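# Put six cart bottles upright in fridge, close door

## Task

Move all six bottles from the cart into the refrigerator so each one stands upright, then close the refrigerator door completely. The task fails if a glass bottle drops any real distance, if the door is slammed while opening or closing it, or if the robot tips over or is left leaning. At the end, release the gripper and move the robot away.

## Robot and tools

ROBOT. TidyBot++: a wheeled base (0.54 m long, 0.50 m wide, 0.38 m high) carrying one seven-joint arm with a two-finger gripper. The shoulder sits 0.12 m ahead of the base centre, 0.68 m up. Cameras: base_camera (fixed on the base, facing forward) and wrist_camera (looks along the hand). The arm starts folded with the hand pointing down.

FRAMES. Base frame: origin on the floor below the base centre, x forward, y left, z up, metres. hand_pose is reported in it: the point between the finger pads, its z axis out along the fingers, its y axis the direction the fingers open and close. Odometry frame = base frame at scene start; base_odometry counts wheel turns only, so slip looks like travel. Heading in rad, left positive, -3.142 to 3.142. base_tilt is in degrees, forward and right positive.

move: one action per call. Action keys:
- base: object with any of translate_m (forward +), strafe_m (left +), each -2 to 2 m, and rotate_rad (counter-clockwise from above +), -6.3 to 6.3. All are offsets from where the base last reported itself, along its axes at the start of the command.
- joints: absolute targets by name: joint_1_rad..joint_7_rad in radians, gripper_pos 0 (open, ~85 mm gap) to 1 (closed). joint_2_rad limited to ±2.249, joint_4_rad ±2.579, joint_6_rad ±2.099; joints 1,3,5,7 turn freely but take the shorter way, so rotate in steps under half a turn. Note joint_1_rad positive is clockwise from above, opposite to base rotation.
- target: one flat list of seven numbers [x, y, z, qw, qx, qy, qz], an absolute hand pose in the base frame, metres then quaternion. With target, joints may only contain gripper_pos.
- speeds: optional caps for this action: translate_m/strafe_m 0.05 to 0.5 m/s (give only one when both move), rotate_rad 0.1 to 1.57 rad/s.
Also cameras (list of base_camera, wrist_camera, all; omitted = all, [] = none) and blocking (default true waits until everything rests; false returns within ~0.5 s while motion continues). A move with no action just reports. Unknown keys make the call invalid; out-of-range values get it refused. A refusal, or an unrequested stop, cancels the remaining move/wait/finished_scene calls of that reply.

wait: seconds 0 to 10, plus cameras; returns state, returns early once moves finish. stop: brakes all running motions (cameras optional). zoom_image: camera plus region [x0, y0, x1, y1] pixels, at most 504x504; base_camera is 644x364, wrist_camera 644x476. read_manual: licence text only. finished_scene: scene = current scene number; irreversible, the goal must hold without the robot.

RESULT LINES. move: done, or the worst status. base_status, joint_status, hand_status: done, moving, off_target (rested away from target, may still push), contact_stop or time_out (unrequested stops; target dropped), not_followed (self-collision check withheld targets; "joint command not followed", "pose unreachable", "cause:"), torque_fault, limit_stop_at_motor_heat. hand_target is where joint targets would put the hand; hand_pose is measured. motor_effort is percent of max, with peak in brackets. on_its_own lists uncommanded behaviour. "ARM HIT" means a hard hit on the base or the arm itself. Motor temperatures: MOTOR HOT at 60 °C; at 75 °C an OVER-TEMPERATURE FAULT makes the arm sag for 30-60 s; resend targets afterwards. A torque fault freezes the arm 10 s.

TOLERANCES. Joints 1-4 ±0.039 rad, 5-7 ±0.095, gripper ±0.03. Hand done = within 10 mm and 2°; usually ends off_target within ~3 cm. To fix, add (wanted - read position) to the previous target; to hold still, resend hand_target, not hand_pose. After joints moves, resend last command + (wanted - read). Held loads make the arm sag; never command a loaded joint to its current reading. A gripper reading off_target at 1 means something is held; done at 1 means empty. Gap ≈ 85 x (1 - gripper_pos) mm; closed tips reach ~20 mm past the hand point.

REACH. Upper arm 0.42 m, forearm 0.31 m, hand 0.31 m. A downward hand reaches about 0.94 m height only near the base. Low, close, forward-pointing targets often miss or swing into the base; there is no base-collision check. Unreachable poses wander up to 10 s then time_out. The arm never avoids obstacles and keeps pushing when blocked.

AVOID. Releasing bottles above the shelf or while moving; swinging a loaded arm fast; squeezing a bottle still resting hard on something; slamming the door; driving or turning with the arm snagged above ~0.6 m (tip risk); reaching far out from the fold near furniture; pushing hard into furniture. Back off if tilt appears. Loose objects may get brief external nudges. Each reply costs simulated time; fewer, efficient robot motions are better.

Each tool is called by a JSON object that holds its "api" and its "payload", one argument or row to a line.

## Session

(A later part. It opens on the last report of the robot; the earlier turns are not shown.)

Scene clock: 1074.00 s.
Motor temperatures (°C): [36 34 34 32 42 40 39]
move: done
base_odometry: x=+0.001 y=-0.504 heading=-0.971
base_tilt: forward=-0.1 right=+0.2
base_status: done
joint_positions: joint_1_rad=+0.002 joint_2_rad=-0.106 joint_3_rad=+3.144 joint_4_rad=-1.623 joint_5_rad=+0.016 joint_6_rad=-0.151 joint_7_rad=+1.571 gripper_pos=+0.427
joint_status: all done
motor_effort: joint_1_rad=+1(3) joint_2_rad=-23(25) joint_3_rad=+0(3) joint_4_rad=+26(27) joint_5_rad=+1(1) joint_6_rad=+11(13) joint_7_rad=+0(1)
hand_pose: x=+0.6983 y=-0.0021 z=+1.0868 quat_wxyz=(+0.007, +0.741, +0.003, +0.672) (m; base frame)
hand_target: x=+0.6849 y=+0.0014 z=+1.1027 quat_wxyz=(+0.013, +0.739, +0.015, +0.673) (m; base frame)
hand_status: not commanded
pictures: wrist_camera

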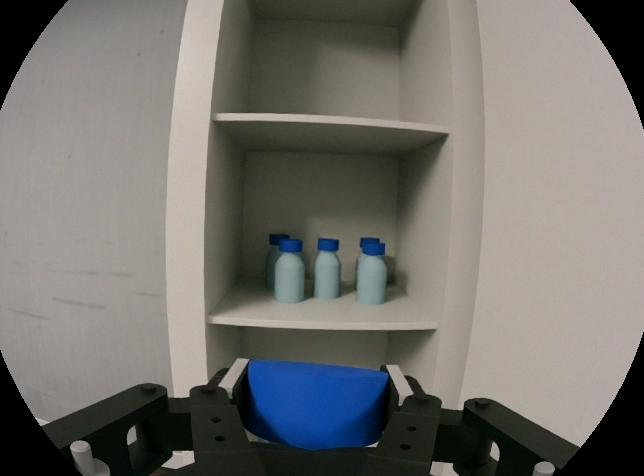

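{"api": "move", "payload": {
  "base": {"strafe_m":-0.035},
  "joints": {"joint_2_rad":-0.145,"joint_4_rad":-1.82,"joint_6_rad":0.53},
  "cameras": ["wrist_camera"]
}}

{"api": "move", "payload": {
  "base": {"translate_m":0.45},
  "speeds": {"translate_m":0.25}
}}

Scene clock: 1097.17 s.
Motor temperatures (°C): [36 34 34 33 42 40 39]
move: off_target
base_odometry: x=-0.028 y=-0.524 heading=-0.971
base_tilt: forward=-0.1 right=+0.2
base_status: done
joint_positions: joint_1_rad=+0.005 joint_2_rad=-0.106 joint_3_rad=+3.146 joint_4_rad=-1.816 joint_5_rad=+0.016 joint_6_rad=+0.430 joint_7_rad=+1.571 gripper_pos=+0.427
joint_status: joint_2_rad off_target (ended at -0.106, target -0.145); joint_6_rad off_target (ended at +0.430, target +0.530); the others done
motor_effort: joint_1_rad=+1(4) joint_2_rad=-24(26) joint_3_rad=+0(4) joint_4_rad=+26(28) joint_5_rad=+0(1) joint_6_rad=+11(12) joint_7_rad=+0(1)
hand_pose: x=+0.6842 y=-0.0021 z=+1.1455 quat_wxyz=(+0.007, +0.597, +0.004, +0.802) (m; base frame)
hand_target: x=+0.6544 y=+0.0014 z=+1.1940 quat_wxyz=(+0.016, +0.542, +0.011, +0.840) (m; base frame)
hand_status: not commanded
pictures: wrist_camera

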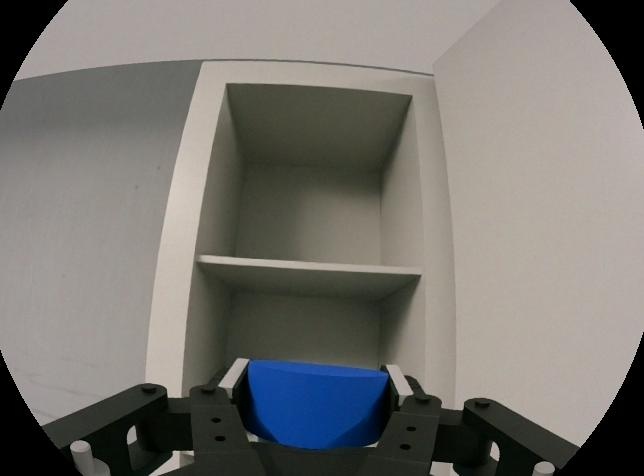

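Scene clock: 1099.77 s.
Motor temperatures (°C): [36 34 34 33 42 40 39]
move: done
base_odometry: x=+0.226 y=-0.896 heading=-0.971
base_tilt: forward=-0.1 right=+0.2
base_status: done
joint_positions: joint_1_rad=+0.005 joint_2_rad=-0.116 joint_3_rad=+3.146 joint_4_rad=-1.817 joint_5_rad=+0.016 joint_6_rad=+0.435 joint_7_rad=+1.571 gripper_pos=+0.427
joint_status: not commanded
motor_effort: joint_1_rad=+1(1) joint_2_rad=-23(28) joint_3_rad=+0(1) joint_4_rad=+25(27) joint_5_rad=+0(1) joint_6_rad=+11(12) joint_7_rad=+0(1)
hand_pose: x=+0.6792 y=-0.0021 z=+1.1518 quat_wxyz=(+0.007, +0.592, +0.004, +0.806) (m; base frame)
hand_target: x=+0.6544 y=+0.0014 z=+1.1940 quat_wxyz=(+0.016, +0.542, +0.011, +0.840) (m; base frame)
hand_status: not commanded
pictures: base_camera, wrist_camera

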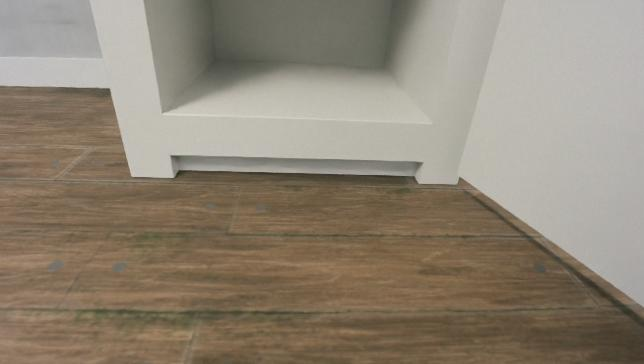

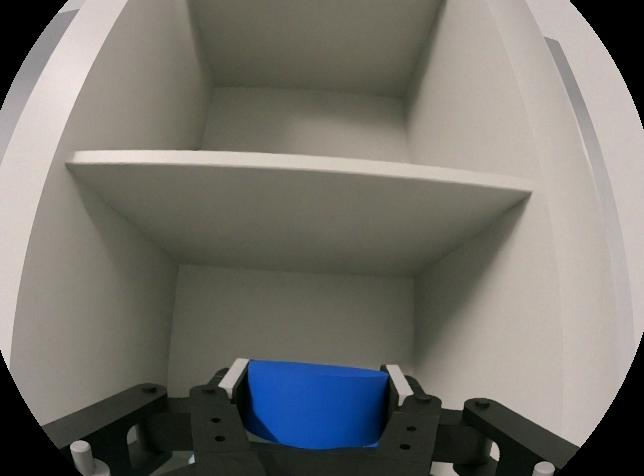

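{"api": "move", "payload": {
  "base": {"translate_m":0.22},
  "speeds": {"translate_m":0.12}
}}

Scene clock: 1105.80 s.
Motor temperatures (°C): [36 34 34 33 42 40 39]
move: done
base_odometry: x=+0.350 y=-1.078 heading=-0.971
base_tilt: forward=-0.1 right=+0.2
base_status: done
joint_positions: joint_1_rad=+0.005 joint_2_rad=-0.119 joint_3_rad=+3.146 joint_4_rad=-1.818 joint_5_rad=+0.016 joint_6_rad=+0.436 joint_7_rad=+1.571 gripper_pos=+0.427
joint_status: not commanded
motor_effort: joint_1_rad=+1(1) joint_2_rad=-23(27) joint_3_rad=+0(1) joint_4_rad=+26(26) joint_5_rad=+0(1) joint_6_rad=+11(11) joint_7_rad=+1(1)
hand_pose: x=+0.6774 y=-0.0021 z=+1.1539 quat_wxyz=(+0.007, +0.590, +0.004, +0.807) (m; base frame)
hand_target: x=+0.6544 y=+0.0014 z=+1.1940 quat_wxyz=(+0.016, +0.542, +0.011, +0.840) (m; base frame)
hand_status: not commanded
pictures: base_camera, wrist_camera

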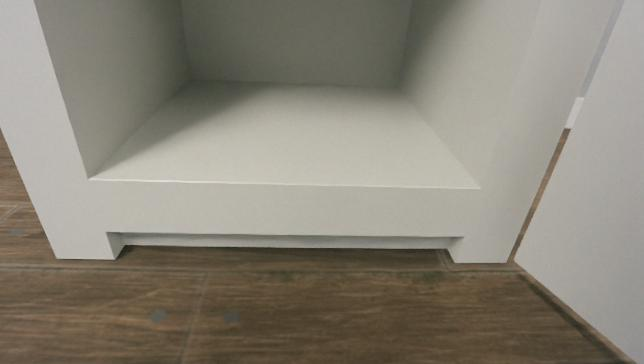

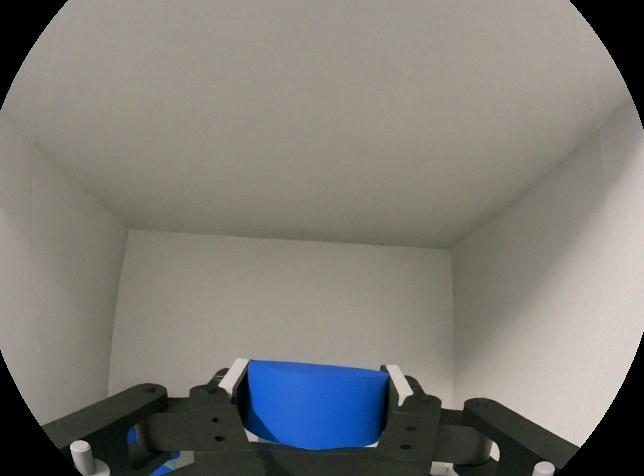

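{"api": "zoom_image", "payload": {
  "camera": "wrist_camera",
  "region": [80, 330, 560, 476]
}}

Scaled by 1.050.

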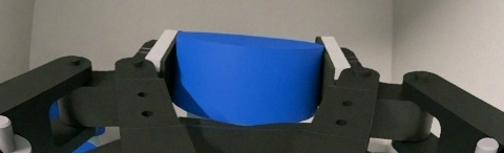

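{"api": "move", "payload": {
  "joints": {"joint_2_rad":-0.145,"joint_4_rad":-1.88,"joint_6_rad":0.58},
  "cameras": ["wrist_camera"]
}}

{"api": "move", "payload": {
  "joints": {"joint_2_rad":-0.145,"joint_4_rad":-1.91,"joint_6_rad":0.60},
  "cameras": ["wrist_camera"]
}}

Scene clock: 1125.50 s.
Motor temperatures (°C): [36 34 34 33 42 40 39]
move: off_target
base_odometry: x=+0.350 y=-1.078 heading=-0.971
base_tilt: forward=-0.1 right=+0.2
base_status: not commanded
joint_positions: joint_1_rad=+0.005 joint_2_rad=-0.119 joint_3_rad=+3.146 joint_4_rad=-1.882 joint_5_rad=+0.016 joint_6_rad=+0.485 joint_7_rad=+1.571 gripper_pos=+0.427
joint_status: joint_6_rad off_target (ended at +0.485, target +0.580); the others done
motor_effort: joint_1_rad=+1(1) joint_2_rad=-23(24) joint_3_rad=+0(1) joint_4_rad=+26(27) joint_5_rad=+0(1) joint_6_rad=+11(12) joint_7_rad=+0(1)
hand_pose: x=+0.6756 y=-0.0018 z=+1.1296 quat_wxyz=(+0.007, +0.596, +0.004, +0.803) (m; base frame)
hand_target: x=+0.6531 y=+0.0014 z=+1.1725 quat_wxyz=(+0.016, +0.546, +0.011, +0.838) (m; base frame)
hand_status: not commanded
pictures: wrist_camera

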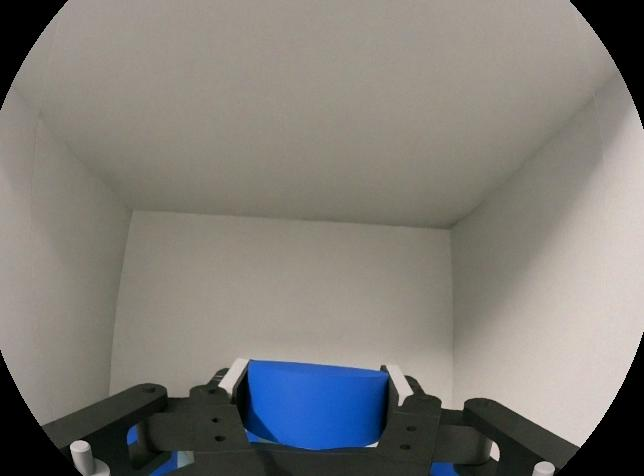

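Scene clock: 1126.17 s.
Motor temperatures (°C): [36 34 34 33 42 40 39]
move: done
base_odometry: x=+0.350 y=-1.078 heading=-0.971
base_tilt: forward=-0.1 right=+0.2
base_status: not commanded
joint_positions: joint_1_rad=+0.005 joint_2_rad=-0.119 joint_3_rad=+3.146 joint_4_rad=-1.911 joint_5_rad=+0.016 joint_6_rad=+0.506 joint_7_rad=+1.571 gripper_pos=+0.427
joint_status: all done
motor_effort: joint_1_rad=+1(1) joint_2_rad=-23(24) joint_3_rad=+0(0) joint_4_rad=+25(27) joint_5_rad=+0(1) joint_6_rad=+11(12) joint_7_rad=+0(1)
hand_pose: x=+0.6744 y=-0.0017 z=+1.1186 quat_wxyz=(+0.007, +0.599, +0.004, +0.801) (m; base frame)
hand_target: x=+0.6527 y=+0.0014 z=+1.1604 quat_wxyz=(+0.016, +0.550, +0.011, +0.835) (m; base frame)
hand_status: not commanded
pictures: wrist_camera

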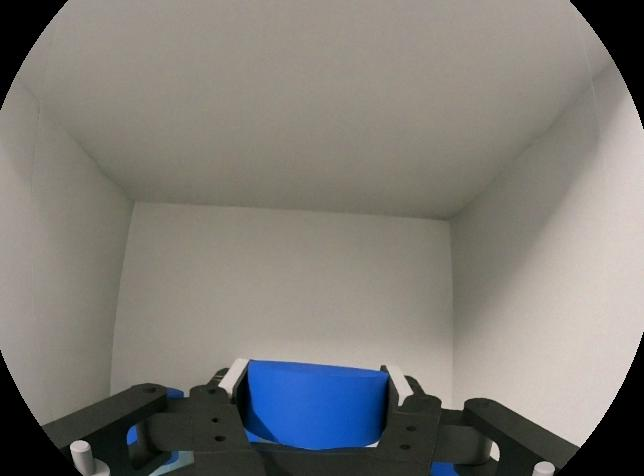

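{"api": "move", "payload": {
  "joints": {"joint_2_rad":-0.145,"joint_4_rad":-1.95,"joint_6_rad":0.64},
  "cameras": []
}}

{"api": "move", "payload": {
  "joints": {"joint_2_rad":-0.145,"joint_4_rad":-1.97,"joint_6_rad":0.66},
  "cameras": ["wrist_camera"]
}}

{"api": "move", "payload": {
  "joints": {"joint_2_rad":-0.145,"joint_4_rad":-1.99,"joint_6_rad":0.68},
  "cameras": []
}}

{"api": "move", "payload": {
  "joints": {"joint_2_rad":-0.145,"joint_4_rad":-2.01,"joint_6_rad":0.70},
  "cameras": ["wrist_camera"]
}}

Scene clock: 1135.17 s.
Motor temperatures (°C): [36 34 34 33 42 40 39]
move: done
base_odometry: x=+0.350 y=-1.078 heading=-0.971
base_tilt: forward=-0.1 right=+0.2
base_status: not commanded
joint_positions: joint_1_rad=+0.005 joint_2_rad=-0.119 joint_3_rad=+3.146 joint_4_rad=-1.951 joint_5_rad=+0.016 joint_6_rad=+0.546 joint_7_rad=+1.571 gripper_pos=+0.427
joint_status: all done
motor_effort: joint_1_rad=+1(1) joint_2_rad=-22(24) joint_3_rad=+0(1) joint_4_rad=+25(27) joint_5_rad=+0(1) joint_6_rad=+11(12) joint_7_rad=+0(1)
hand_pose: x=+0.6714 y=-0.0015 z=+1.1062 quat_wxyz=(+0.006, +0.599, +0.004, +0.801) (m; base frame)
hand_target: x=+0.6500 y=+0.0014 z=+1.1481 quat_wxyz=(+0.016, +0.550, +0.011, +0.835) (m; base frame)
hand_status: not commanded
pictures: none
No camera images: "cameras" was empty.

Scene clock: 1135.77 s.
Motor temperatures (°C): [36 34 34 33 42 40 39]
move: done
base_odometry: x=+0.350 y=-1.078 heading=-0.971
base_tilt: forward=-0.1 right=+0.2
base_status: not commanded
joint_positions: joint_1_rad=+0.005 joint_2_rad=-0.119 joint_3_rad=+3.146 joint_4_rad=-1.969 joint_5_rad=+0.016 joint_6_rad=+0.566 joint_7_rad=+1.571 gripper_pos=+0.427
joint_status: all done
motor_effort: joint_1_rad=+1(1) joint_2_rad=-23(23) joint_3_rad=+0(0) joint_4_rad=+25(26) joint_5_rad=+1(1) joint_6_rad=+11(11) joint_7_rad=+0(1)
hand_pose: x=+0.6697 y=-0.0014 z=+1.1011 quat_wxyz=(+0.006, +0.599, +0.004, +0.801) (m; base frame)
hand_target: x=+0.6485 y=+0.0014 z=+1.1420 quat_wxyz=(+0.016, +0.550, +0.011, +0.835) (m; base frame)
hand_status: not commanded
pictures: wrist_camera

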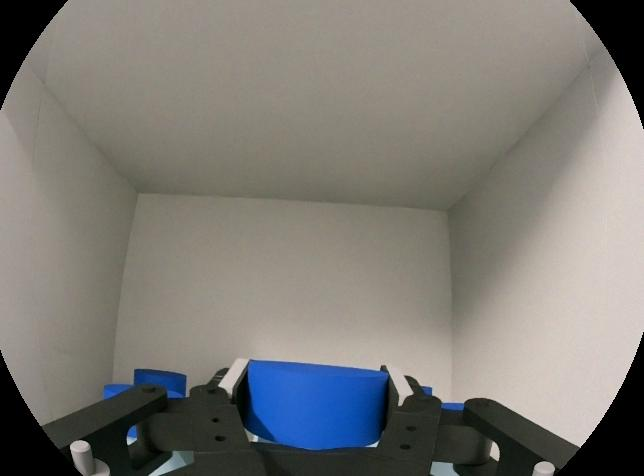

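Scene clock: 1136.37 s.
Motor temperatures (°C): [36 34 34 33 42 40 39]
move: done
base_odometry: x=+0.350 y=-1.078 heading=-0.971
base_tilt: forward=-0.1 right=+0.2
base_status: not commanded
joint_positions: joint_1_rad=+0.005 joint_2_rad=-0.119 joint_3_rad=+3.146 joint_4_rad=-1.989 joint_5_rad=+0.016 joint_6_rad=+0.586 joint_7_rad=+1.571 gripper_pos=+0.427
joint_status: all done
motor_effort: joint_1_rad=+1(1) joint_2_rad=-22(23) joint_3_rad=+0(1) joint_4_rad=+25(26) joint_5_rad=+0(1) joint_6_rad=+11(12) joint_7_rad=+0(1)
hand_pose: x=+0.6679 y=-0.0013 z=+1.0953 quat_wxyz=(+0.006, +0.599, +0.004, +0.801) (m; base frame)
hand_target: x=+0.6468 y=+0.0014 z=+1.1359 quat_wxyz=(+0.016, +0.550, +0.011, +0.835) (m; base frame)
hand_status: not commanded
pictures: none
No camera images: "cameras" was empty.

Scene clock: 1136.97 s.
Motor temperatures (°C): [36 34 34 33 42 40 39]
move: done
base_odometry: x=+0.350 y=-1.078 heading=-0.971
base_tilt: forward=-0.1 right=+0.2
base_status: not commanded
joint_positions: joint_1_rad=+0.005 joint_2_rad=-0.119 joint_3_rad=+3.146 joint_4_rad=-2.009 joint_5_rad=+0.016 joint_6_rad=+0.606 joint_7_rad=+1.571 gripper_pos=+0.427
joint_status: all done
motor_effort: joint_1_rad=+1(1) joint_2_rad=-22(23) joint_3_rad=+0(0) joint_4_rad=+25(26) joint_5_rad=+1(1) joint_6_rad=+11(12) joint_7_rad=+1(1)
hand_pose: x=+0.6660 y=-0.0012 z=+1.0893 quat_wxyz=(+0.006, +0.598, +0.004, +0.801) (m; base frame)
hand_target: x=+0.6451 y=+0.0014 z=+1.1299 quat_wxyz=(+0.016, +0.550, +0.011, +0.835) (m; base frame)
hand_status: not commanded
pictures: wrist_camera

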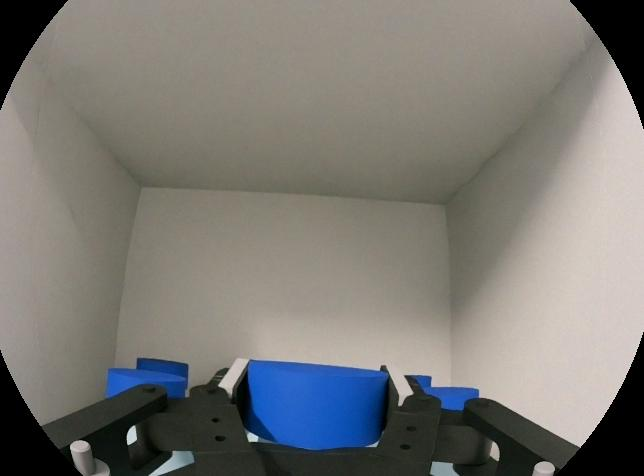

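{"api": "move", "payload": {
  "base": {"strafe_m":0.013},
  "speeds": {"strafe_m":0.06},
  "cameras": []
}}

{"api": "move", "payload": {
  "joints": {"joint_2_rad":-0.145,"joint_4_rad":-2.03,"joint_6_rad":0.72},
  "cameras": ["wrist_camera"]
}}

{"api": "move", "payload": {
  "joints": {"joint_2_rad":-0.145,"joint_4_rad":-2.045,"joint_6_rad":0.735},
  "cameras": []
}}

{"api": "move", "payload": {
  "joints": {"joint_2_rad":-0.145,"joint_4_rad":-2.06,"joint_6_rad":0.75},
  "cameras": ["wrist_camera"]
}}

Scene clock: 1147.03 s.
Motor temperatures (°C): [36 34 34 33 42 40 39]
move: done
base_odometry: x=+0.361 y=-1.070 heading=-0.972
base_tilt: forward=-0.1 right=+0.2
base_status: done
joint_positions: joint_1_rad=+0.003 joint_2_rad=-0.119 joint_3_rad=+3.146 joint_4_rad=-2.009 joint_5_rad=+0.016 joint_6_rad=+0.607 joint_7_rad=+1.571 gripper_pos=+0.427
joint_status: not commanded
motor_effort: joint_1_rad=+1(2) joint_2_rad=-22(23) joint_3_rad=+0(2) joint_4_rad=+25(25) joint_5_rad=+0(1) joint_6_rad=+11(11) joint_7_rad=+1(1)
hand_pose: x=+0.6660 y=+0.0002 z=+1.0894 quat_wxyz=(+0.005, +0.598, +0.005, +0.801) (m; base frame)
hand_target: x=+0.6451 y=+0.0014 z=+1.1299 quat_wxyz=(+0.016, +0.550, +0.011, +0.835) (m; base frame)
hand_status: not commanded
pictures: none
No camera images: "cameras" was empty.

Scene clock: 1147.63 s.
Motor temperatures (°C): [36 34 34 33 42 40 39]
move: done
base_odometry: x=+0.361 y=-1.070 heading=-0.972
base_tilt: forward=-0.1 right=+0.2
base_status: not commanded
joint_positions: joint_1_rad=+0.003 joint_2_rad=-0.119 joint_3_rad=+3.146 joint_4_rad=-2.029 joint_5_rad=+0.016 joint_6_rad=+0.627 joint_7_rad=+1.571 gripper_pos=+0.427
joint_status: all done
motor_effort: joint_1_rad=+1(1) joint_2_rad=-22(23) joint_3_rad=+0(0) joint_4_rad=+24(25) joint_5_rad=+0(1) joint_6_rad=+11(12) joint_7_rad=+1(1)
hand_pose: x=+0.6640 y=+0.0003 z=+1.0834 quat_wxyz=(+0.005, +0.598, +0.005, +0.801) (m; base frame)
hand_target: x=+0.6432 y=+0.0014 z=+1.1239 quat_wxyz=(+0.016, +0.550, +0.011, +0.835) (m; base frame)
hand_status: not commanded
pictures: wrist_camera

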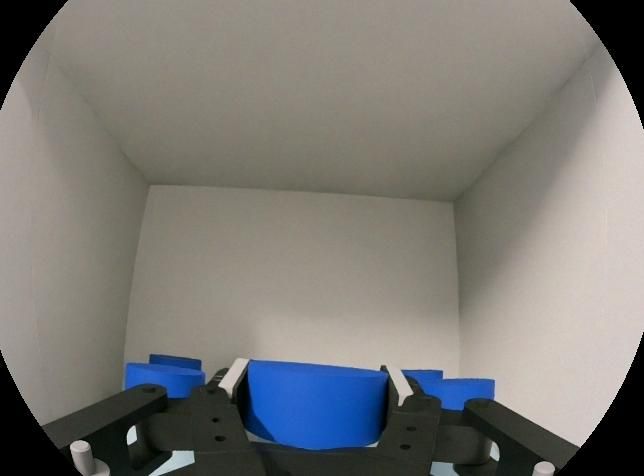

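Scene clock: 1148.20 s.
Motor temperatures (°C): [36 34 34 33 42 40 39]
move: done
base_odometry: x=+0.361 y=-1.070 heading=-0.972
base_tilt: forward=-0.1 right=+0.2
base_status: not commanded
joint_positions: joint_1_rad=+0.003 joint_2_rad=-0.119 joint_3_rad=+3.146 joint_4_rad=-2.043 joint_5_rad=+0.016 joint_6_rad=+0.641 joint_7_rad=+1.571 gripper_pos=+0.427
joint_status: all done
motor_effort: joint_1_rad=+0(1) joint_2_rad=-22(23) joint_3_rad=+0(0) joint_4_rad=+25(26) joint_5_rad=+1(1) joint_6_rad=+11(12) joint_7_rad=+1(1)
hand_pose: x=+0.6624 y=+0.0004 z=+1.0792 quat_wxyz=(+0.005, +0.598, +0.005, +0.801) (m; base frame)
hand_target: x=+0.6417 y=+0.0014 z=+1.1194 quat_wxyz=(+0.016, +0.550, +0.011, +0.835) (m; base frame)
hand_status: not commanded
pictures: none
No camera images: "cameras" was empty.

Scene clock: 1148.77 s.
Motor temperatures (°C): [36 34 34 33 42 40 39]
move: done
base_odometry: x=+0.361 y=-1.070 heading=-0.972
base_tilt: forward=-0.1 right=+0.2
base_status: not commanded
joint_positions: joint_1_rad=+0.003 joint_2_rad=-0.119 joint_3_rad=+3.146 joint_4_rad=-2.058 joint_5_rad=+0.016 joint_6_rad=+0.656 joint_7_rad=+1.571 gripper_pos=+0.427
joint_status: all done
motor_effort: joint_1_rad=+1(1) joint_2_rad=-22(22) joint_3_rad=+0(0) joint_4_rad=+25(25) joint_5_rad=+1(1) joint_6_rad=+11(12) joint_7_rad=+0(1)
hand_pose: x=+0.6608 y=+0.0005 z=+1.0749 quat_wxyz=(+0.005, +0.598, +0.005, +0.801) (m; base frame)
hand_target: x=+0.6401 y=+0.0014 z=+1.1150 quat_wxyz=(+0.016, +0.550, +0.011, +0.835) (m; base frame)
hand_status: not commanded
pictures: wrist_camera

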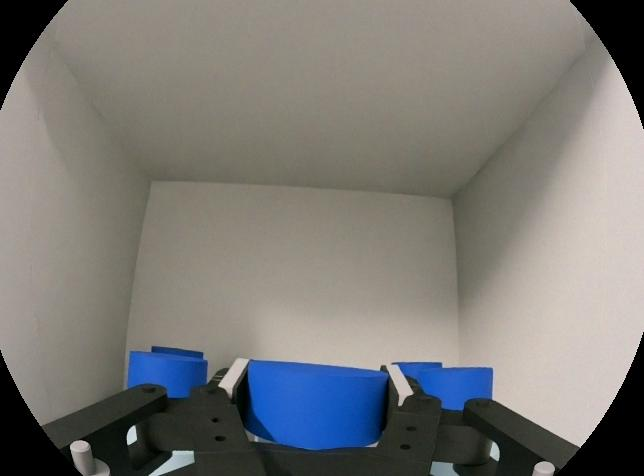

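{"api": "move", "payload": {
  "joints": {"joint_2_rad":-0.145,"joint_4_rad":-2.075,"joint_6_rad":0.765},
  "cameras": []
}}

{"api": "move", "payload": {
  "joints": {"joint_2_rad":-0.145,"joint_4_rad":-2.09,"joint_6_rad":0.78},
  "cameras": ["wrist_camera"]
}}

Scene clock: 1156.80 s.
Motor temperatures (°C): [36 34 34 33 42 40 39]
move: done
base_odometry: x=+0.361 y=-1.070 heading=-0.972
base_tilt: forward=-0.1 right=+0.2
base_status: not commanded
joint_positions: joint_1_rad=+0.003 joint_2_rad=-0.119 joint_3_rad=+3.146 joint_4_rad=-2.073 joint_5_rad=+0.016 joint_6_rad=+0.671 joint_7_rad=+1.571 gripper_pos=+0.427
joint_status: all done
motor_effort: joint_1_rad=+1(1) joint_2_rad=-22(22) joint_3_rad=+0(0) joint_4_rad=+25(25) joint_5_rad=+0(1) joint_6_rad=+11(12) joint_7_rad=+0(1)
hand_pose: x=+0.6590 y=+0.0005 z=+1.0705 quat_wxyz=(+0.005, +0.598, +0.005, +0.801) (m; base frame)
hand_target: x=+0.6385 y=+0.0014 z=+1.1105 quat_wxyz=(+0.016, +0.550, +0.011, +0.835) (m; base frame)
hand_status: not commanded
pictures: none
No camera images: "cameras" was empty.

Scene clock: 1157.37 s.
Motor temperatures (°C): [36 34 34 33 42 40 39]
move: done
base_odometry: x=+0.361 y=-1.070 heading=-0.972
base_tilt: forward=-0.1 right=+0.2
base_status: not commanded
joint_positions: joint_1_rad=+0.003 joint_2_rad=-0.119 joint_3_rad=+3.146 joint_4_rad=-2.085 joint_5_rad=+0.016 joint_6_rad=+0.690 joint_7_rad=+1.571 gripper_pos=+0.427
joint_status: all done
motor_effort: joint_1_rad=+1(1) joint_2_rad=-21(22) joint_3_rad=+0(0) joint_4_rad=+24(25) joint_5_rad=+0(1) joint_6_rad=+11(11) joint_7_rad=+1(1)
hand_pose: x=+0.6570 y=+0.0006 z=+1.0690 quat_wxyz=(+0.004, +0.596, +0.005, +0.803) (m; base frame)
hand_target: x=+0.6368 y=+0.0014 z=+1.1061 quat_wxyz=(+0.016, +0.550, +0.011, +0.835) (m; base frame)
hand_status: not commanded
pictures: wrist_camera

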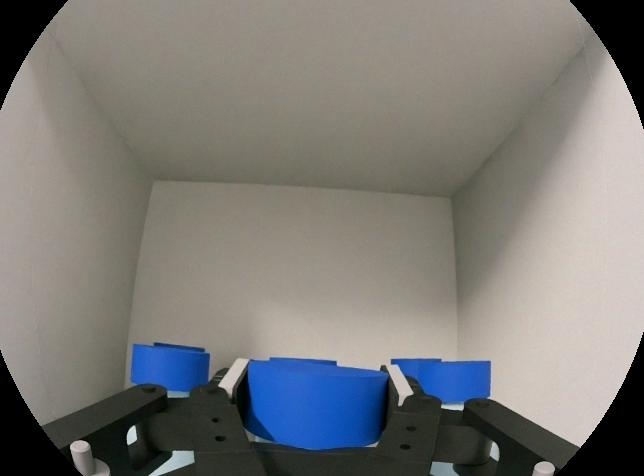

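{"api": "move", "payload": {
  "joints": {"joint_2_rad":-0.145,"joint_4_rad":-2.115,"joint_6_rad":0.79},
  "cameras": ["wrist_camera"]
}}

Scene clock: 1159.93 s.
Motor temperatures (°C): [36 34 34 33 42 40 39]
move: done
base_odometry: x=+0.361 y=-1.070 heading=-0.972
base_tilt: forward=-0.1 right=+0.2
base_status: not commanded
joint_positions: joint_1_rad=+0.003 joint_2_rad=-0.120 joint_3_rad=+3.146 joint_4_rad=-2.097 joint_5_rad=+0.016 joint_6_rad=+0.713 joint_7_rad=+1.571 gripper_pos=+0.427
joint_status: all done
motor_effort: joint_1_rad=+1(1) joint_2_rad=-19(21) joint_3_rad=+0(1) joint_4_rad=+21(24) joint_5_rad=+0(1) joint_6_rad=+9(11) joint_7_rad=+0(1)
hand_pose: x=+0.6544 y=+0.0007 z=+1.0689 quat_wxyz=(+0.004, +0.591, +0.005, +0.807) (m; base frame)
hand_target: x=+0.6357 y=+0.0014 z=+1.0946 quat_wxyz=(+0.016, +0.556, +0.011, +0.831) (m; base frame)
hand_status: not commanded
pictures: wrist_camera

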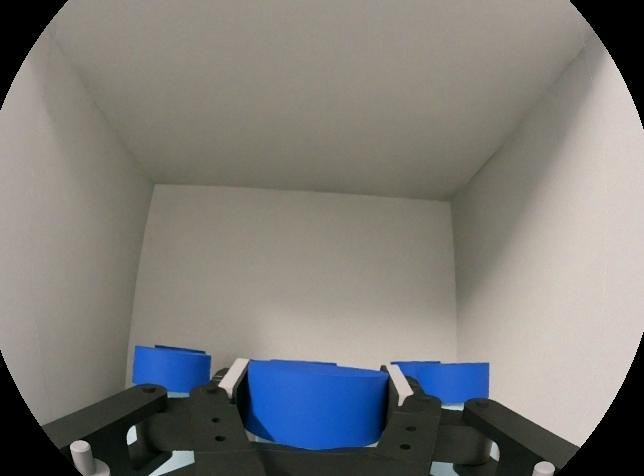

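{"api": "move", "payload": {
  "joints": {"joint_2_rad":-0.145,"joint_4_rad":-2.03,"joint_6_rad":0.70},
  "cameras": []
}}

{"api": "move", "payload": {
  "base": {"translate_m":0.037},
  "speeds": {"translate_m":0.06}
}}

Scene clock: 1166.93 s.
Motor temperatures (°C): [36 34 34 33 42 40 39]
move: done
base_odometry: x=+0.361 y=-1.070 heading=-0.972
base_tilt: forward=-0.1 right=+0.2
base_status: not commanded
joint_positions: joint_1_rad=+0.003 joint_2_rad=-0.120 joint_3_rad=+3.146 joint_4_rad=-2.048 joint_5_rad=+0.016 joint_6_rad=+0.701 joint_7_rad=+1.571 gripper_pos=+0.427
joint_status: all done
motor_effort: joint_1_rad=+1(1) joint_2_rad=-22(22) joint_3_rad=+0(1) joint_4_rad=+24(26) joint_5_rad=+1(1) joint_6_rad=+11(12) joint_7_rad=+1(1)
hand_pose: x=+0.6565 y=+0.0007 z=+1.0943 quat_wxyz=(+0.005, +0.576, +0.005, +0.817) (m; base frame)
hand_target: x=+0.6456 y=+0.0014 z=+1.1181 quat_wxyz=(+0.016, +0.558, +0.011, +0.829) (m; base frame)
hand_status: not commanded
pictures: none
No camera images: "cameras" was empty.

Scene clock: 1168.03 s.
Motor temperatures (°C): [36 34 34 33 42 40 39]
move: done
base_odometry: x=+0.382 y=-1.101 heading=-0.971
base_tilt: forward=-0.1 right=+0.2
base_status: done
joint_positions: joint_1_rad=+0.003 joint_2_rad=-0.120 joint_3_rad=+3.146 joint_4_rad=-2.048 joint_5_rad=+0.016 joint_6_rad=+0.701 joint_7_rad=+1.571 gripper_pos=+0.427
joint_status: not commanded
motor_effort: joint_1_rad=+1(1) joint_2_rad=-22(26) joint_3_rad=+0(1) joint_4_rad=+24(26) joint_5_rad=+0(1) joint_6_rad=+11(12) joint_7_rad=+1(1)
hand_pose: x=+0.6562 y=+0.0007 z=+1.0948 quat_wxyz=(+0.005, +0.576, +0.005, +0.818) (m; base frame)
hand_target: x=+0.6456 y=+0.0014 z=+1.1181 quat_wxyz=(+0.016, +0.558, +0.011, +0.829) (m; base frame)
hand_status: not commanded
pictures: base_camera, wrist_camera

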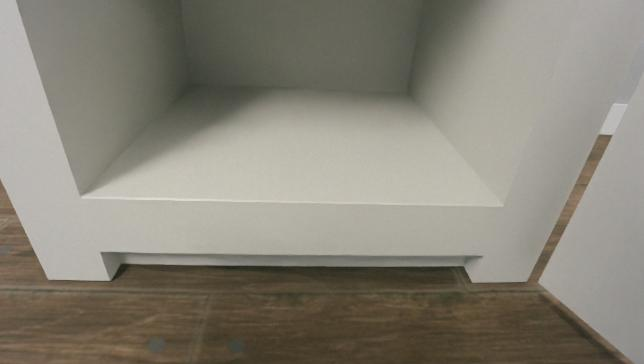

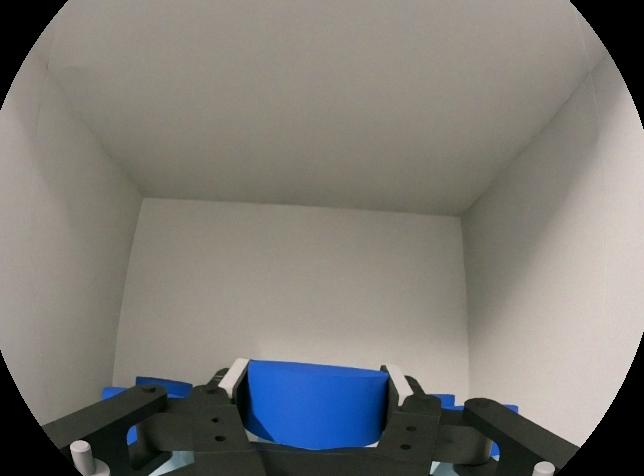

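{"api": "move", "payload": {
  "joints": {"joint_2_rad":-0.145,"joint_4_rad":-2.06,"joint_6_rad":0.66},
  "cameras": []
}}

{"api": "move", "payload": {
  "joints": {"joint_2_rad":-0.145,"joint_4_rad":-2.08,"joint_6_rad":0.67},
  "cameras": []
}}

{"api": "move", "payload": {
  "joints": {"joint_2_rad":-0.145,"joint_4_rad":-2.10,"joint_6_rad":0.69},
  "cameras": ["wrist_camera"]
}}

Scene clock: 1175.97 s.
Motor temperatures (°C): [36 34 34 33 42 40 39]
move: done
base_odometry: x=+0.382 y=-1.101 heading=-0.971
base_tilt: forward=-0.1 right=+0.2
base_status: not commanded
joint_positions: joint_1_rad=+0.003 joint_2_rad=-0.120 joint_3_rad=+3.146 joint_4_rad=-2.064 joint_5_rad=+0.016 joint_6_rad=+0.687 joint_7_rad=+1.571 gripper_pos=+0.427
joint_status: all done
motor_effort: joint_1_rad=+1(1) joint_2_rad=-22(23) joint_3_rad=+0(0) joint_4_rad=+25(26) joint_5_rad=+0(1) joint_6_rad=+11(12) joint_7_rad=+1(1)
hand_pose: x=+0.6574 y=+0.0006 z=+1.0813 quat_wxyz=(+0.005, +0.588, +0.005, +0.809) (m; base frame)
hand_target: x=+0.6500 y=+0.0014 z=+1.0888 quat_wxyz=(+0.016, +0.587, +0.012, +0.809) (m; base frame)
hand_status: not commanded
pictures: none
No camera images: "cameras" was empty.

Scene clock: 1176.57 s.
Motor temperatures (°C): [36 34 34 33 42 40 39]
move: done
base_odometry: x=+0.382 y=-1.101 heading=-0.971
base_tilt: forward=-0.1 right=+0.2
base_status: not commanded
joint_positions: joint_1_rad=+0.003 joint_2_rad=-0.120 joint_3_rad=+3.146 joint_4_rad=-2.080 joint_5_rad=+0.016 joint_6_rad=+0.687 joint_7_rad=+1.571 gripper_pos=+0.427
joint_status: all done
motor_effort: joint_1_rad=+1(1) joint_2_rad=-22(22) joint_3_rad=+0(0) joint_4_rad=+24(26) joint_5_rad=+1(1) joint_6_rad=+11(12) joint_7_rad=+1(1)
hand_pose: x=+0.6570 y=+0.0006 z=+1.0716 quat_wxyz=(+0.004, +0.594, +0.005, +0.804) (m; base frame)
hand_target: x=+0.6488 y=+0.0014 z=+1.0799 quat_wxyz=(+0.016, +0.591, +0.012, +0.806) (m; base frame)
hand_status: not commanded
pictures: none
No camera images: "cameras" was empty.

Scene clock: 1177.13 s.
Motor temperatures (°C): [36 34 34 33 42 40 39]
move: done
base_odometry: x=+0.382 y=-1.101 heading=-0.971
base_tilt: forward=-0.1 right=+0.2
base_status: not commanded
joint_positions: joint_1_rad=+0.003 joint_2_rad=-0.122 joint_3_rad=+3.146 joint_4_rad=-2.086 joint_5_rad=+0.016 joint_6_rad=+0.688 joint_7_rad=+1.571 gripper_pos=+0.427
joint_status: all done
motor_effort: joint_1_rad=+1(1) joint_2_rad=-19(22) joint_3_rad=+0(1) joint_4_rad=+22(25) joint_5_rad=+0(1) joint_6_rad=+9(12) joint_7_rad=+0(1)
hand_pose: x=+0.6562 y=+0.0006 z=+1.0690 quat_wxyz=(+0.004, +0.596, +0.005, +0.803) (m; base frame)
hand_target: x=+0.6465 y=+0.0014 z=+1.0740 quat_wxyz=(+0.016, +0.591, +0.012, +0.806) (m; base frame)
hand_status: not commanded
pictures: wrist_camera

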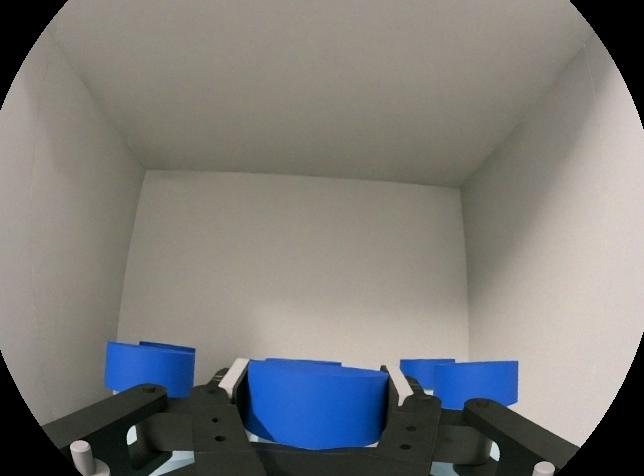

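{"api": "move", "payload": {
  "joints": {"gripper_pos":0.39},
  "cameras": ["wrist_camera"]
}}

{"api": "move", "payload": {
  "joints": {"gripper_pos":0.28},
  "cameras": ["wrist_camera"]
}}

Scene clock: 1182.23 s.
Motor temperatures (°C): [36 34 34 33 42 40 39]
move: done
base_odometry: x=+0.382 y=-1.101 heading=-0.971
base_tilt: forward=-0.1 right=+0.2
base_status: not commanded
joint_positions: joint_1_rad=+0.003 joint_2_rad=-0.122 joint_3_rad=+3.146 joint_4_rad=-2.086 joint_5_rad=+0.016 joint_6_rad=+0.688 joint_7_rad=+1.571 gripper_pos=+0.390
joint_status: all done
motor_effort: joint_1_rad=+1(1) joint_2_rad=-19(19) joint_3_rad=+1(1) joint_4_rad=+21(22) joint_5_rad=-1(1) joint_6_rad=+8(9) joint_7_rad=+0(1)
hand_pose: x=+0.6561 y=+0.0006 z=+1.0691 quat_wxyz=(+0.004, +0.596, +0.005, +0.803) (m; base frame)
hand_target: x=+0.6465 y=+0.0014 z=+1.0740 quat_wxyz=(+0.016, +0.591, +0.012, +0.806) (m; base frame)
hand_status: not commanded
pictures: wrist_camera

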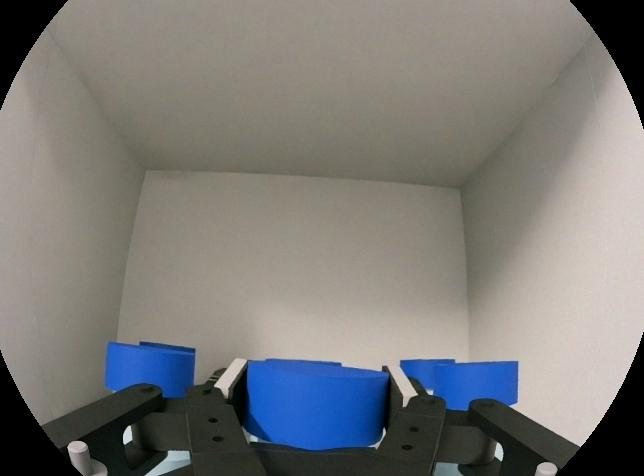

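Scene clock: 1182.77 s.
Motor temperatures (°C): [36 34 34 33 42 40 39]
move: done
base_odometry: x=+0.382 y=-1.101 heading=-0.971
base_tilt: forward=-0.1 right=+0.2
base_status: not commanded
joint_positions: joint_1_rad=+0.003 joint_2_rad=-0.122 joint_3_rad=+3.146 joint_4_rad=-2.086 joint_5_rad=+0.016 joint_6_rad=+0.688 joint_7_rad=+1.571 gripper_pos=+0.280
joint_status: all done
motor_effort: joint_1_rad=+1(2) joint_2_rad=-18(19) joint_3_rad=+0(1) joint_4_rad=+21(21) joint_5_rad=+0(1) joint_6_rad=+8(9) joint_7_rad=+0(1)
hand_pose: x=+0.6561 y=+0.0006 z=+1.0691 quat_wxyz=(+0.004, +0.596, +0.005, +0.803) (m; base frame)
hand_target: x=+0.6465 y=+0.0014 z=+1.0740 quat_wxyz=(+0.016, +0.591, +0.012, +0.806) (m; base frame)
hand_status: not commanded
pictures: wrist_camera

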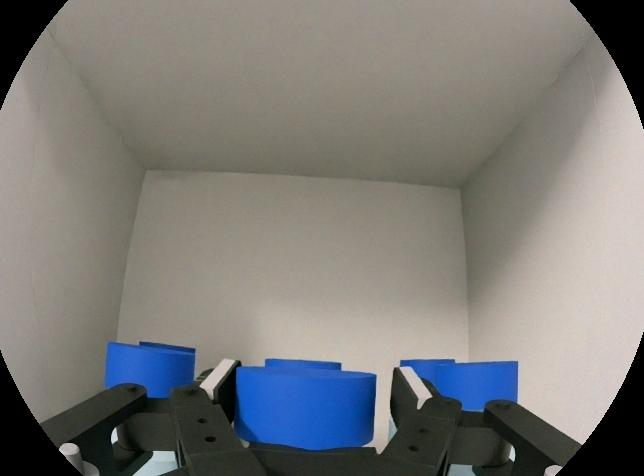

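Standing. Back off and look.

{"api": "move", "payload": {
  "base": {"translate_m":-0.13},
  "speeds": {"translate_m":0.12},
  "cameras": ["wrist_camera"]
}}

{"api": "move", "payload": {
  "base": {"translate_m":-0.68},
  "speeds": {"translate_m":0.4},
  "joints": {"gripper_pos":0.95},
  "cameras": []
}}

{"api": "move", "payload": {
  "joints": {"joint_2_rad":-0.12,"joint_4_rad":-1.45,"joint_6_rad":-0.40}
}}

Scene clock: 1190.63 s.
Motor temperatures (°C): [36 34 34 33 42 40 39]
move: done
base_odometry: x=+0.309 y=-0.993 heading=-0.971
base_tilt: forward=-0.2 right=+0.2
base_status: done
joint_positions: joint_1_rad=+0.003 joint_2_rad=-0.131 joint_3_rad=+3.146 joint_4_rad=-2.086 joint_5_rad=+0.016 joint_6_rad=+0.688 joint_7_rad=+1.571 gripper_pos=+0.280
joint_status: not commanded
motor_effort: joint_1_rad=+1(1) joint_2_rad=-18(22) joint_3_rad=+0(1) joint_4_rad=+21(22) joint_5_rad=+0(1) joint_6_rad=+8(9) joint_7_rad=+1(1)
hand_pose: x=+0.6526 y=+0.0006 z=+1.0740 quat_wxyz=(+0.004, +0.592, +0.005, +0.806) (m; base frame)
hand_target: x=+0.6465 y=+0.0014 z=+1.0740 quat_wxyz=(+0.016, +0.591, +0.012, +0.806) (m; base frame)
hand_status: not commanded
pictures: wrist_camera

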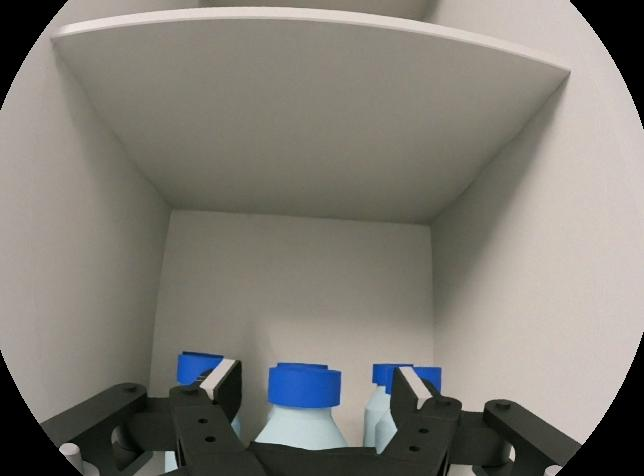

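Scene clock: 1193.37 s.
Motor temperatures (°C): [36 34 34 33 42 40 39]
move: done
base_odometry: x=-0.075 y=-0.432 heading=-0.972
base_tilt: forward=-0.1 right=+0.2
base_status: done
joint_positions: joint_1_rad=+0.003 joint_2_rad=-0.135 joint_3_rad=+3.146 joint_4_rad=-2.086 joint_5_rad=+0.016 joint_6_rad=+0.688 joint_7_rad=+1.571 gripper_pos=+0.950
joint_status: all done
motor_effort: joint_1_rad=+1(1) joint_2_rad=-18(22) joint_3_rad=+0(1) joint_4_rad=+21(22) joint_5_rad=+1(1) joint_6_rad=+8(9) joint_7_rad=+0(1)
hand_pose: x=+0.6510 y=+0.0006 z=+1.0762 quat_wxyz=(+0.005, +0.591, +0.005, +0.807) (m; base frame)
hand_target: x=+0.6465 y=+0.0014 z=+1.0740 quat_wxyz=(+0.016, +0.591, +0.012, +0.806) (m; base frame)
hand_status: not commanded
pictures: none
No camera images: "cameras" was empty.

Scene clock: 1195.67 s.
Motor temperatures (°C): [36 34 34 33 42 40 39]
move: done
base_odometry: x=-0.075 y=-0.432 heading=-0.972
base_tilt: forward=-0.1 right=+0.2
base_status: not commanded
joint_positions: joint_1_rad=+0.003 joint_2_rad=-0.135 joint_3_rad=+3.146 joint_4_rad=-1.456 joint_5_rad=+0.016 joint_6_rad=-0.332 joint_7_rad=+1.571 gripper_pos=+0.950
joint_status: all done
motor_effort: joint_1_rad=+1(1) joint_2_rad=-19(21) joint_3_rad=+0(1) joint_4_rad=+22(23) joint_5_rad=+0(2) joint_6_rad=+9(10) joint_7_rad=+0(1)
hand_pose: x=+0.6772 y=-0.0042 z=+1.1509 quat_wxyz=(+0.009, +0.735, +0.001, +0.677) (m; base frame)
hand_target: x=+0.6813 y=+0.0014 z=+1.1252 quat_wxyz=(+0.013, +0.761, +0.015, +0.648) (m; base frame)
hand_status: not commanded
pictures: base_camera, wrist_camera

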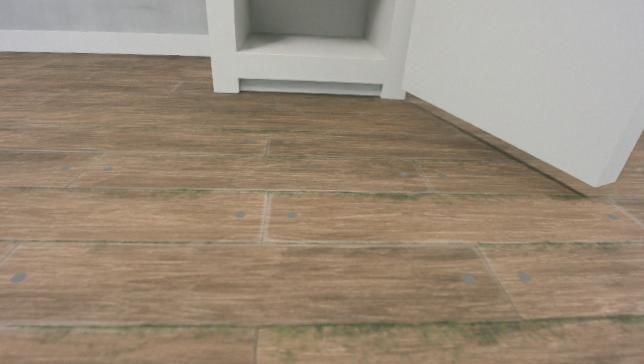

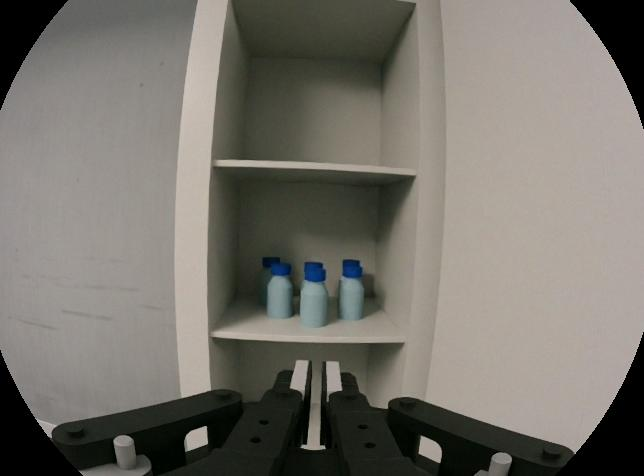

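{"api": "move", "payload": {
  "base": {"translate_m":-0.16},
  "speeds": {"translate_m":0.3},
  "cameras": []
}}

{"api": "move", "payload": {
  "base": {"strafe_m":-0.6},
  "speeds": {"strafe_m":0.35}
}}

Scene clock: 1217.73 s.
Motor temperatures (°C): [36 34 34 33 42 40 39]
move: done
base_odometry: x=-0.165 y=-0.299 heading=-0.972
base_tilt: forward=-0.1 right=+0.2
base_status: done
joint_positions: joint_1_rad=+0.003 joint_2_rad=-0.129 joint_3_rad=+3.146 joint_4_rad=-1.454 joint_5_rad=+0.016 joint_6_rad=-0.337 joint_7_rad=+1.571 gripper_pos=+0.950
joint_status: not commanded
motor_effort: joint_1_rad=+1(1) joint_2_rad=-19(23) joint_3_rad=+0(1) joint_4_rad=+22(23) joint_5_rad=+1(1) joint_6_rad=+9(9) joint_7_rad=+0(1)
hand_pose: x=+0.6799 y=-0.0043 z=+1.1472 quat_wxyz=(+0.009, +0.739, +0.001, +0.674) (m; base frame)
hand_target: x=+0.6813 y=+0.0014 z=+1.1252 quat_wxyz=(+0.013, +0.761, +0.015, +0.648) (m; base frame)
hand_status: not commanded
pictures: none
No camera images: "cameras" was empty.

Scene clock: 1220.40 s.
Motor temperatures (°C): [36 34 34 33 42 40 39]
move: done
base_odometry: x=-0.661 y=-0.638 heading=-0.972
base_tilt: forward=-0.1 right=+0.2
base_status: done
joint_positions: joint_1_rad=+0.002 joint_2_rad=-0.129 joint_3_rad=+3.145 joint_4_rad=-1.454 joint_5_rad=+0.016 joint_6_rad=-0.337 joint_7_rad=+1.571 gripper_pos=+0.950
joint_status: not commanded
motor_effort: joint_1_rad=+1(3) joint_2_rad=-19(20) joint_3_rad=+0(3) joint_4_rad=+22(23) joint_5_rad=+0(1) joint_6_rad=+9(9) joint_7_rad=+1(1)
hand_pose: x=+0.6799 y=-0.0038 z=+1.1471 quat_wxyz=(+0.009, +0.739, +0.001, +0.674) (m; base frame)
hand_target: x=+0.6813 y=+0.0014 z=+1.1252 quat_wxyz=(+0.013, +0.761, +0.015, +0.648) (m; base frame)
hand_status: not commanded
pictures: base_camera, wrist_camera

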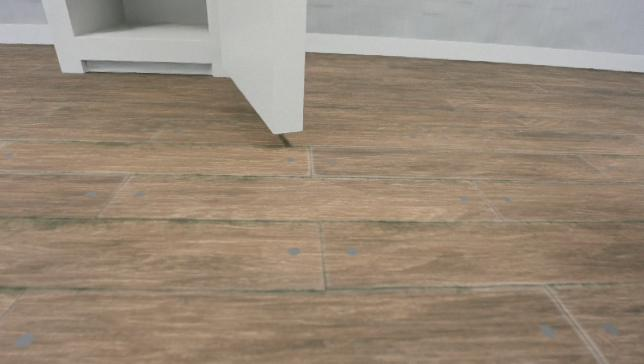

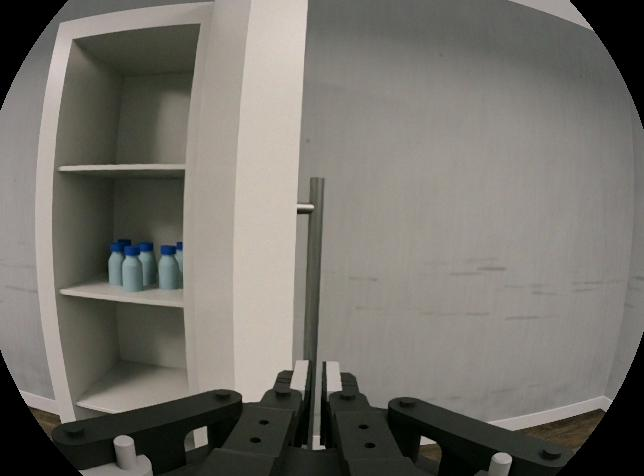

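{"api": "move", "payload": {
  "base": {"strafe_m":-0.15},
  "speeds": {"strafe_m":0.3},
  "cameras": []
}}

{"api": "move", "payload": {
  "base": {"translate_m":0.36},
  "speeds": {"translate_m":0.25}
}}

Scene clock: 1227.87 s.
Motor temperatures (°C): [36 34 34 33 42 40 39]
move: done
base_odometry: x=-0.785 y=-0.722 heading=-0.972
base_tilt: forward=-0.1 right=+0.2
base_status: done
joint_positions: joint_1_rad=+0.003 joint_2_rad=-0.129 joint_3_rad=+3.146 joint_4_rad=-1.454 joint_5_rad=+0.016 joint_6_rad=-0.337 joint_7_rad=+1.571 gripper_pos=+0.950
joint_status: not commanded
motor_effort: joint_1_rad=+0(3) joint_2_rad=-19(20) joint_3_rad=+0(3) joint_4_rad=+22(23) joint_5_rad=+0(1) joint_6_rad=+9(9) joint_7_rad=+1(1)
hand_pose: x=+0.6799 y=-0.0049 z=+1.1471 quat_wxyz=(+0.009, +0.739, +0.001, +0.674) (m; base frame)
hand_target: x=+0.6813 y=+0.0014 z=+1.1252 quat_wxyz=(+0.013, +0.761, +0.015, +0.648) (m; base frame)
hand_status: not commanded
pictures: none
No camera images: "cameras" was empty.

Scene clock: 1230.10 s.
Motor temperatures (°C): [36 34 34 33 42 40 39]
move: done
base_odometry: x=-0.582 y=-1.020 heading=-0.972
base_tilt: forward=-0.1 right=+0.2
base_status: done
joint_positions: joint_1_rad=+0.003 joint_2_rad=-0.122 joint_3_rad=+3.146 joint_4_rad=-1.453 joint_5_rad=+0.016 joint_6_rad=-0.338 joint_7_rad=+1.571 gripper_pos=+0.950
joint_status: not commanded
motor_effort: joint_1_rad=+1(1) joint_2_rad=-19(23) joint_3_rad=+0(1) joint_4_rad=+22(23) joint_5_rad=+1(1) joint_6_rad=+9(9) joint_7_rad=+1(1)
hand_pose: x=+0.6830 y=-0.0049 z=+1.1434 quat_wxyz=(+0.009, +0.741, +0.001, +0.671) (m; base frame)
hand_target: x=+0.6813 y=+0.0014 z=+1.1252 quat_wxyz=(+0.013, +0.761, +0.015, +0.648) (m; base frame)
hand_status: not commanded
pictures: base_camera, wrist_camera

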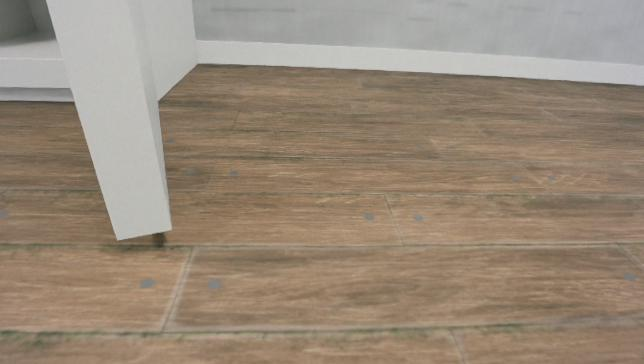

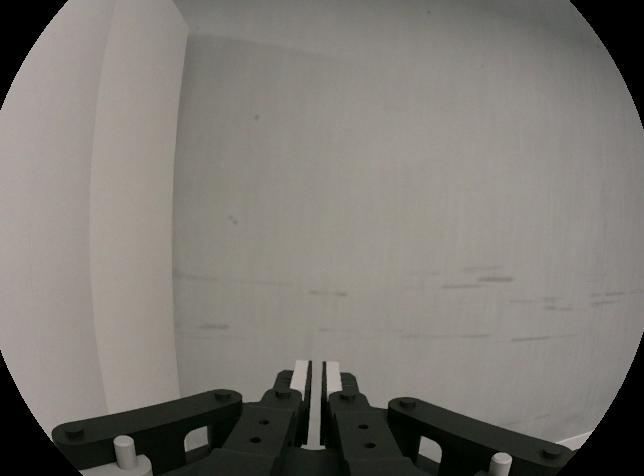

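{"api": "move", "payload": {
  "base": {"strafe_m":0.3},
  "speeds": {"strafe_m":0.12}
}}

Scene clock: 1241.20 s.
Motor temperatures (°C): [36 34 34 33 42 40 39]
move: done
base_odometry: x=-0.334 y=-0.851 heading=-0.972
base_tilt: forward=-0.1 right=+0.2
base_status: done
joint_positions: joint_1_rad=-0.005 joint_2_rad=-0.111 joint_3_rad=+3.136 joint_4_rad=-1.445 joint_5_rad=+0.008 joint_6_rad=-0.403 joint_7_rad=+1.575 gripper_pos=+0.950
joint_status: not commanded
motor_effort: joint_1_rad=+1(19) joint_2_rad=-20(24) joint_3_rad=+0(23) joint_4_rad=+22(30) joint_5_rad=+0(7) joint_6_rad=+9(19) joint_7_rad=+1(2)
hand_pose: x=+0.6850 y=+0.0067 z=+1.1221 quat_wxyz=(+0.002, +0.763, +0.008, +0.646) (m; base frame)
hand_target: x=+0.6813 y=+0.0014 z=+1.1252 quat_wxyz=(+0.013, +0.761, +0.015, +0.648) (m; base frame)
hand_status: not commanded
pictures: base_camera, wrist_camera

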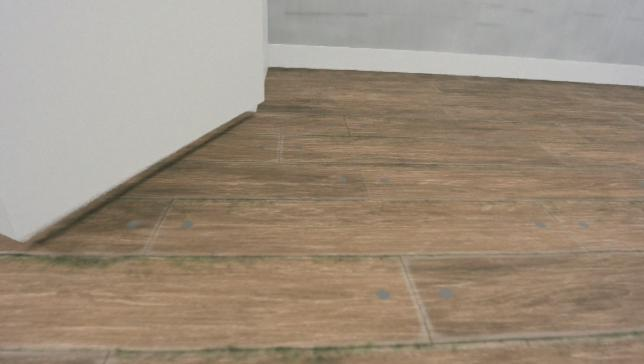

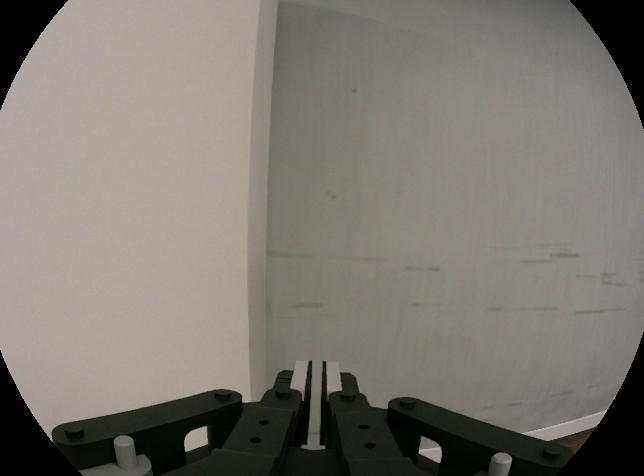

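{"api": "move", "payload": {
  "base": {"strafe_m":0.36},
  "speeds": {"strafe_m":0.12}
}}

Scene clock: 1246.83 s.
Motor temperatures (°C): [36 34 34 33 42 40 39]
move: done
base_odometry: x=-0.037 y=-0.648 heading=-0.972
base_tilt: forward=-0.1 right=+0.2
base_status: done
joint_positions: joint_1_rad=-0.004 joint_2_rad=-0.111 joint_3_rad=+3.137 joint_4_rad=-1.445 joint_5_rad=+0.008 joint_6_rad=-0.403 joint_7_rad=+1.575 gripper_pos=+0.950
joint_status: not commanded
motor_effort: joint_1_rad=+1(3) joint_2_rad=-20(20) joint_3_rad=+0(3) joint_4_rad=+22(23) joint_5_rad=+0(1) joint_6_rad=+9(9) joint_7_rad=+0(1)
hand_pose: x=+0.6850 y=+0.0054 z=+1.1221 quat_wxyz=(+0.003, +0.763, +0.007, +0.646) (m; base frame)
hand_target: x=+0.6813 y=+0.0014 z=+1.1252 quat_wxyz=(+0.013, +0.761, +0.015, +0.648) (m; base frame)
hand_status: not commanded
pictures: base_camera, wrist_camera

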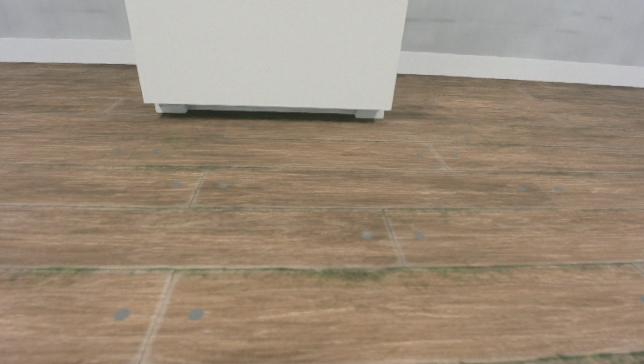

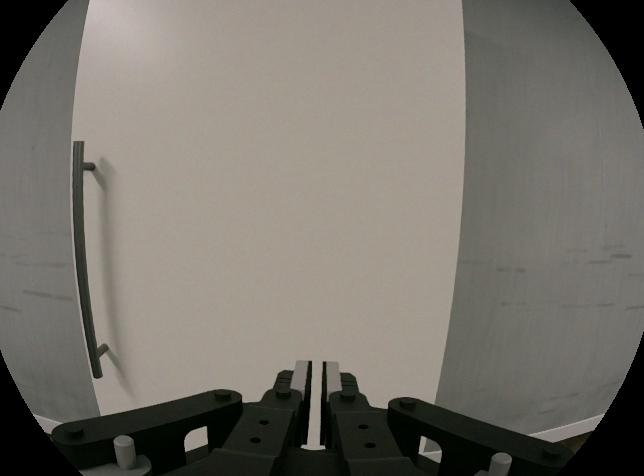

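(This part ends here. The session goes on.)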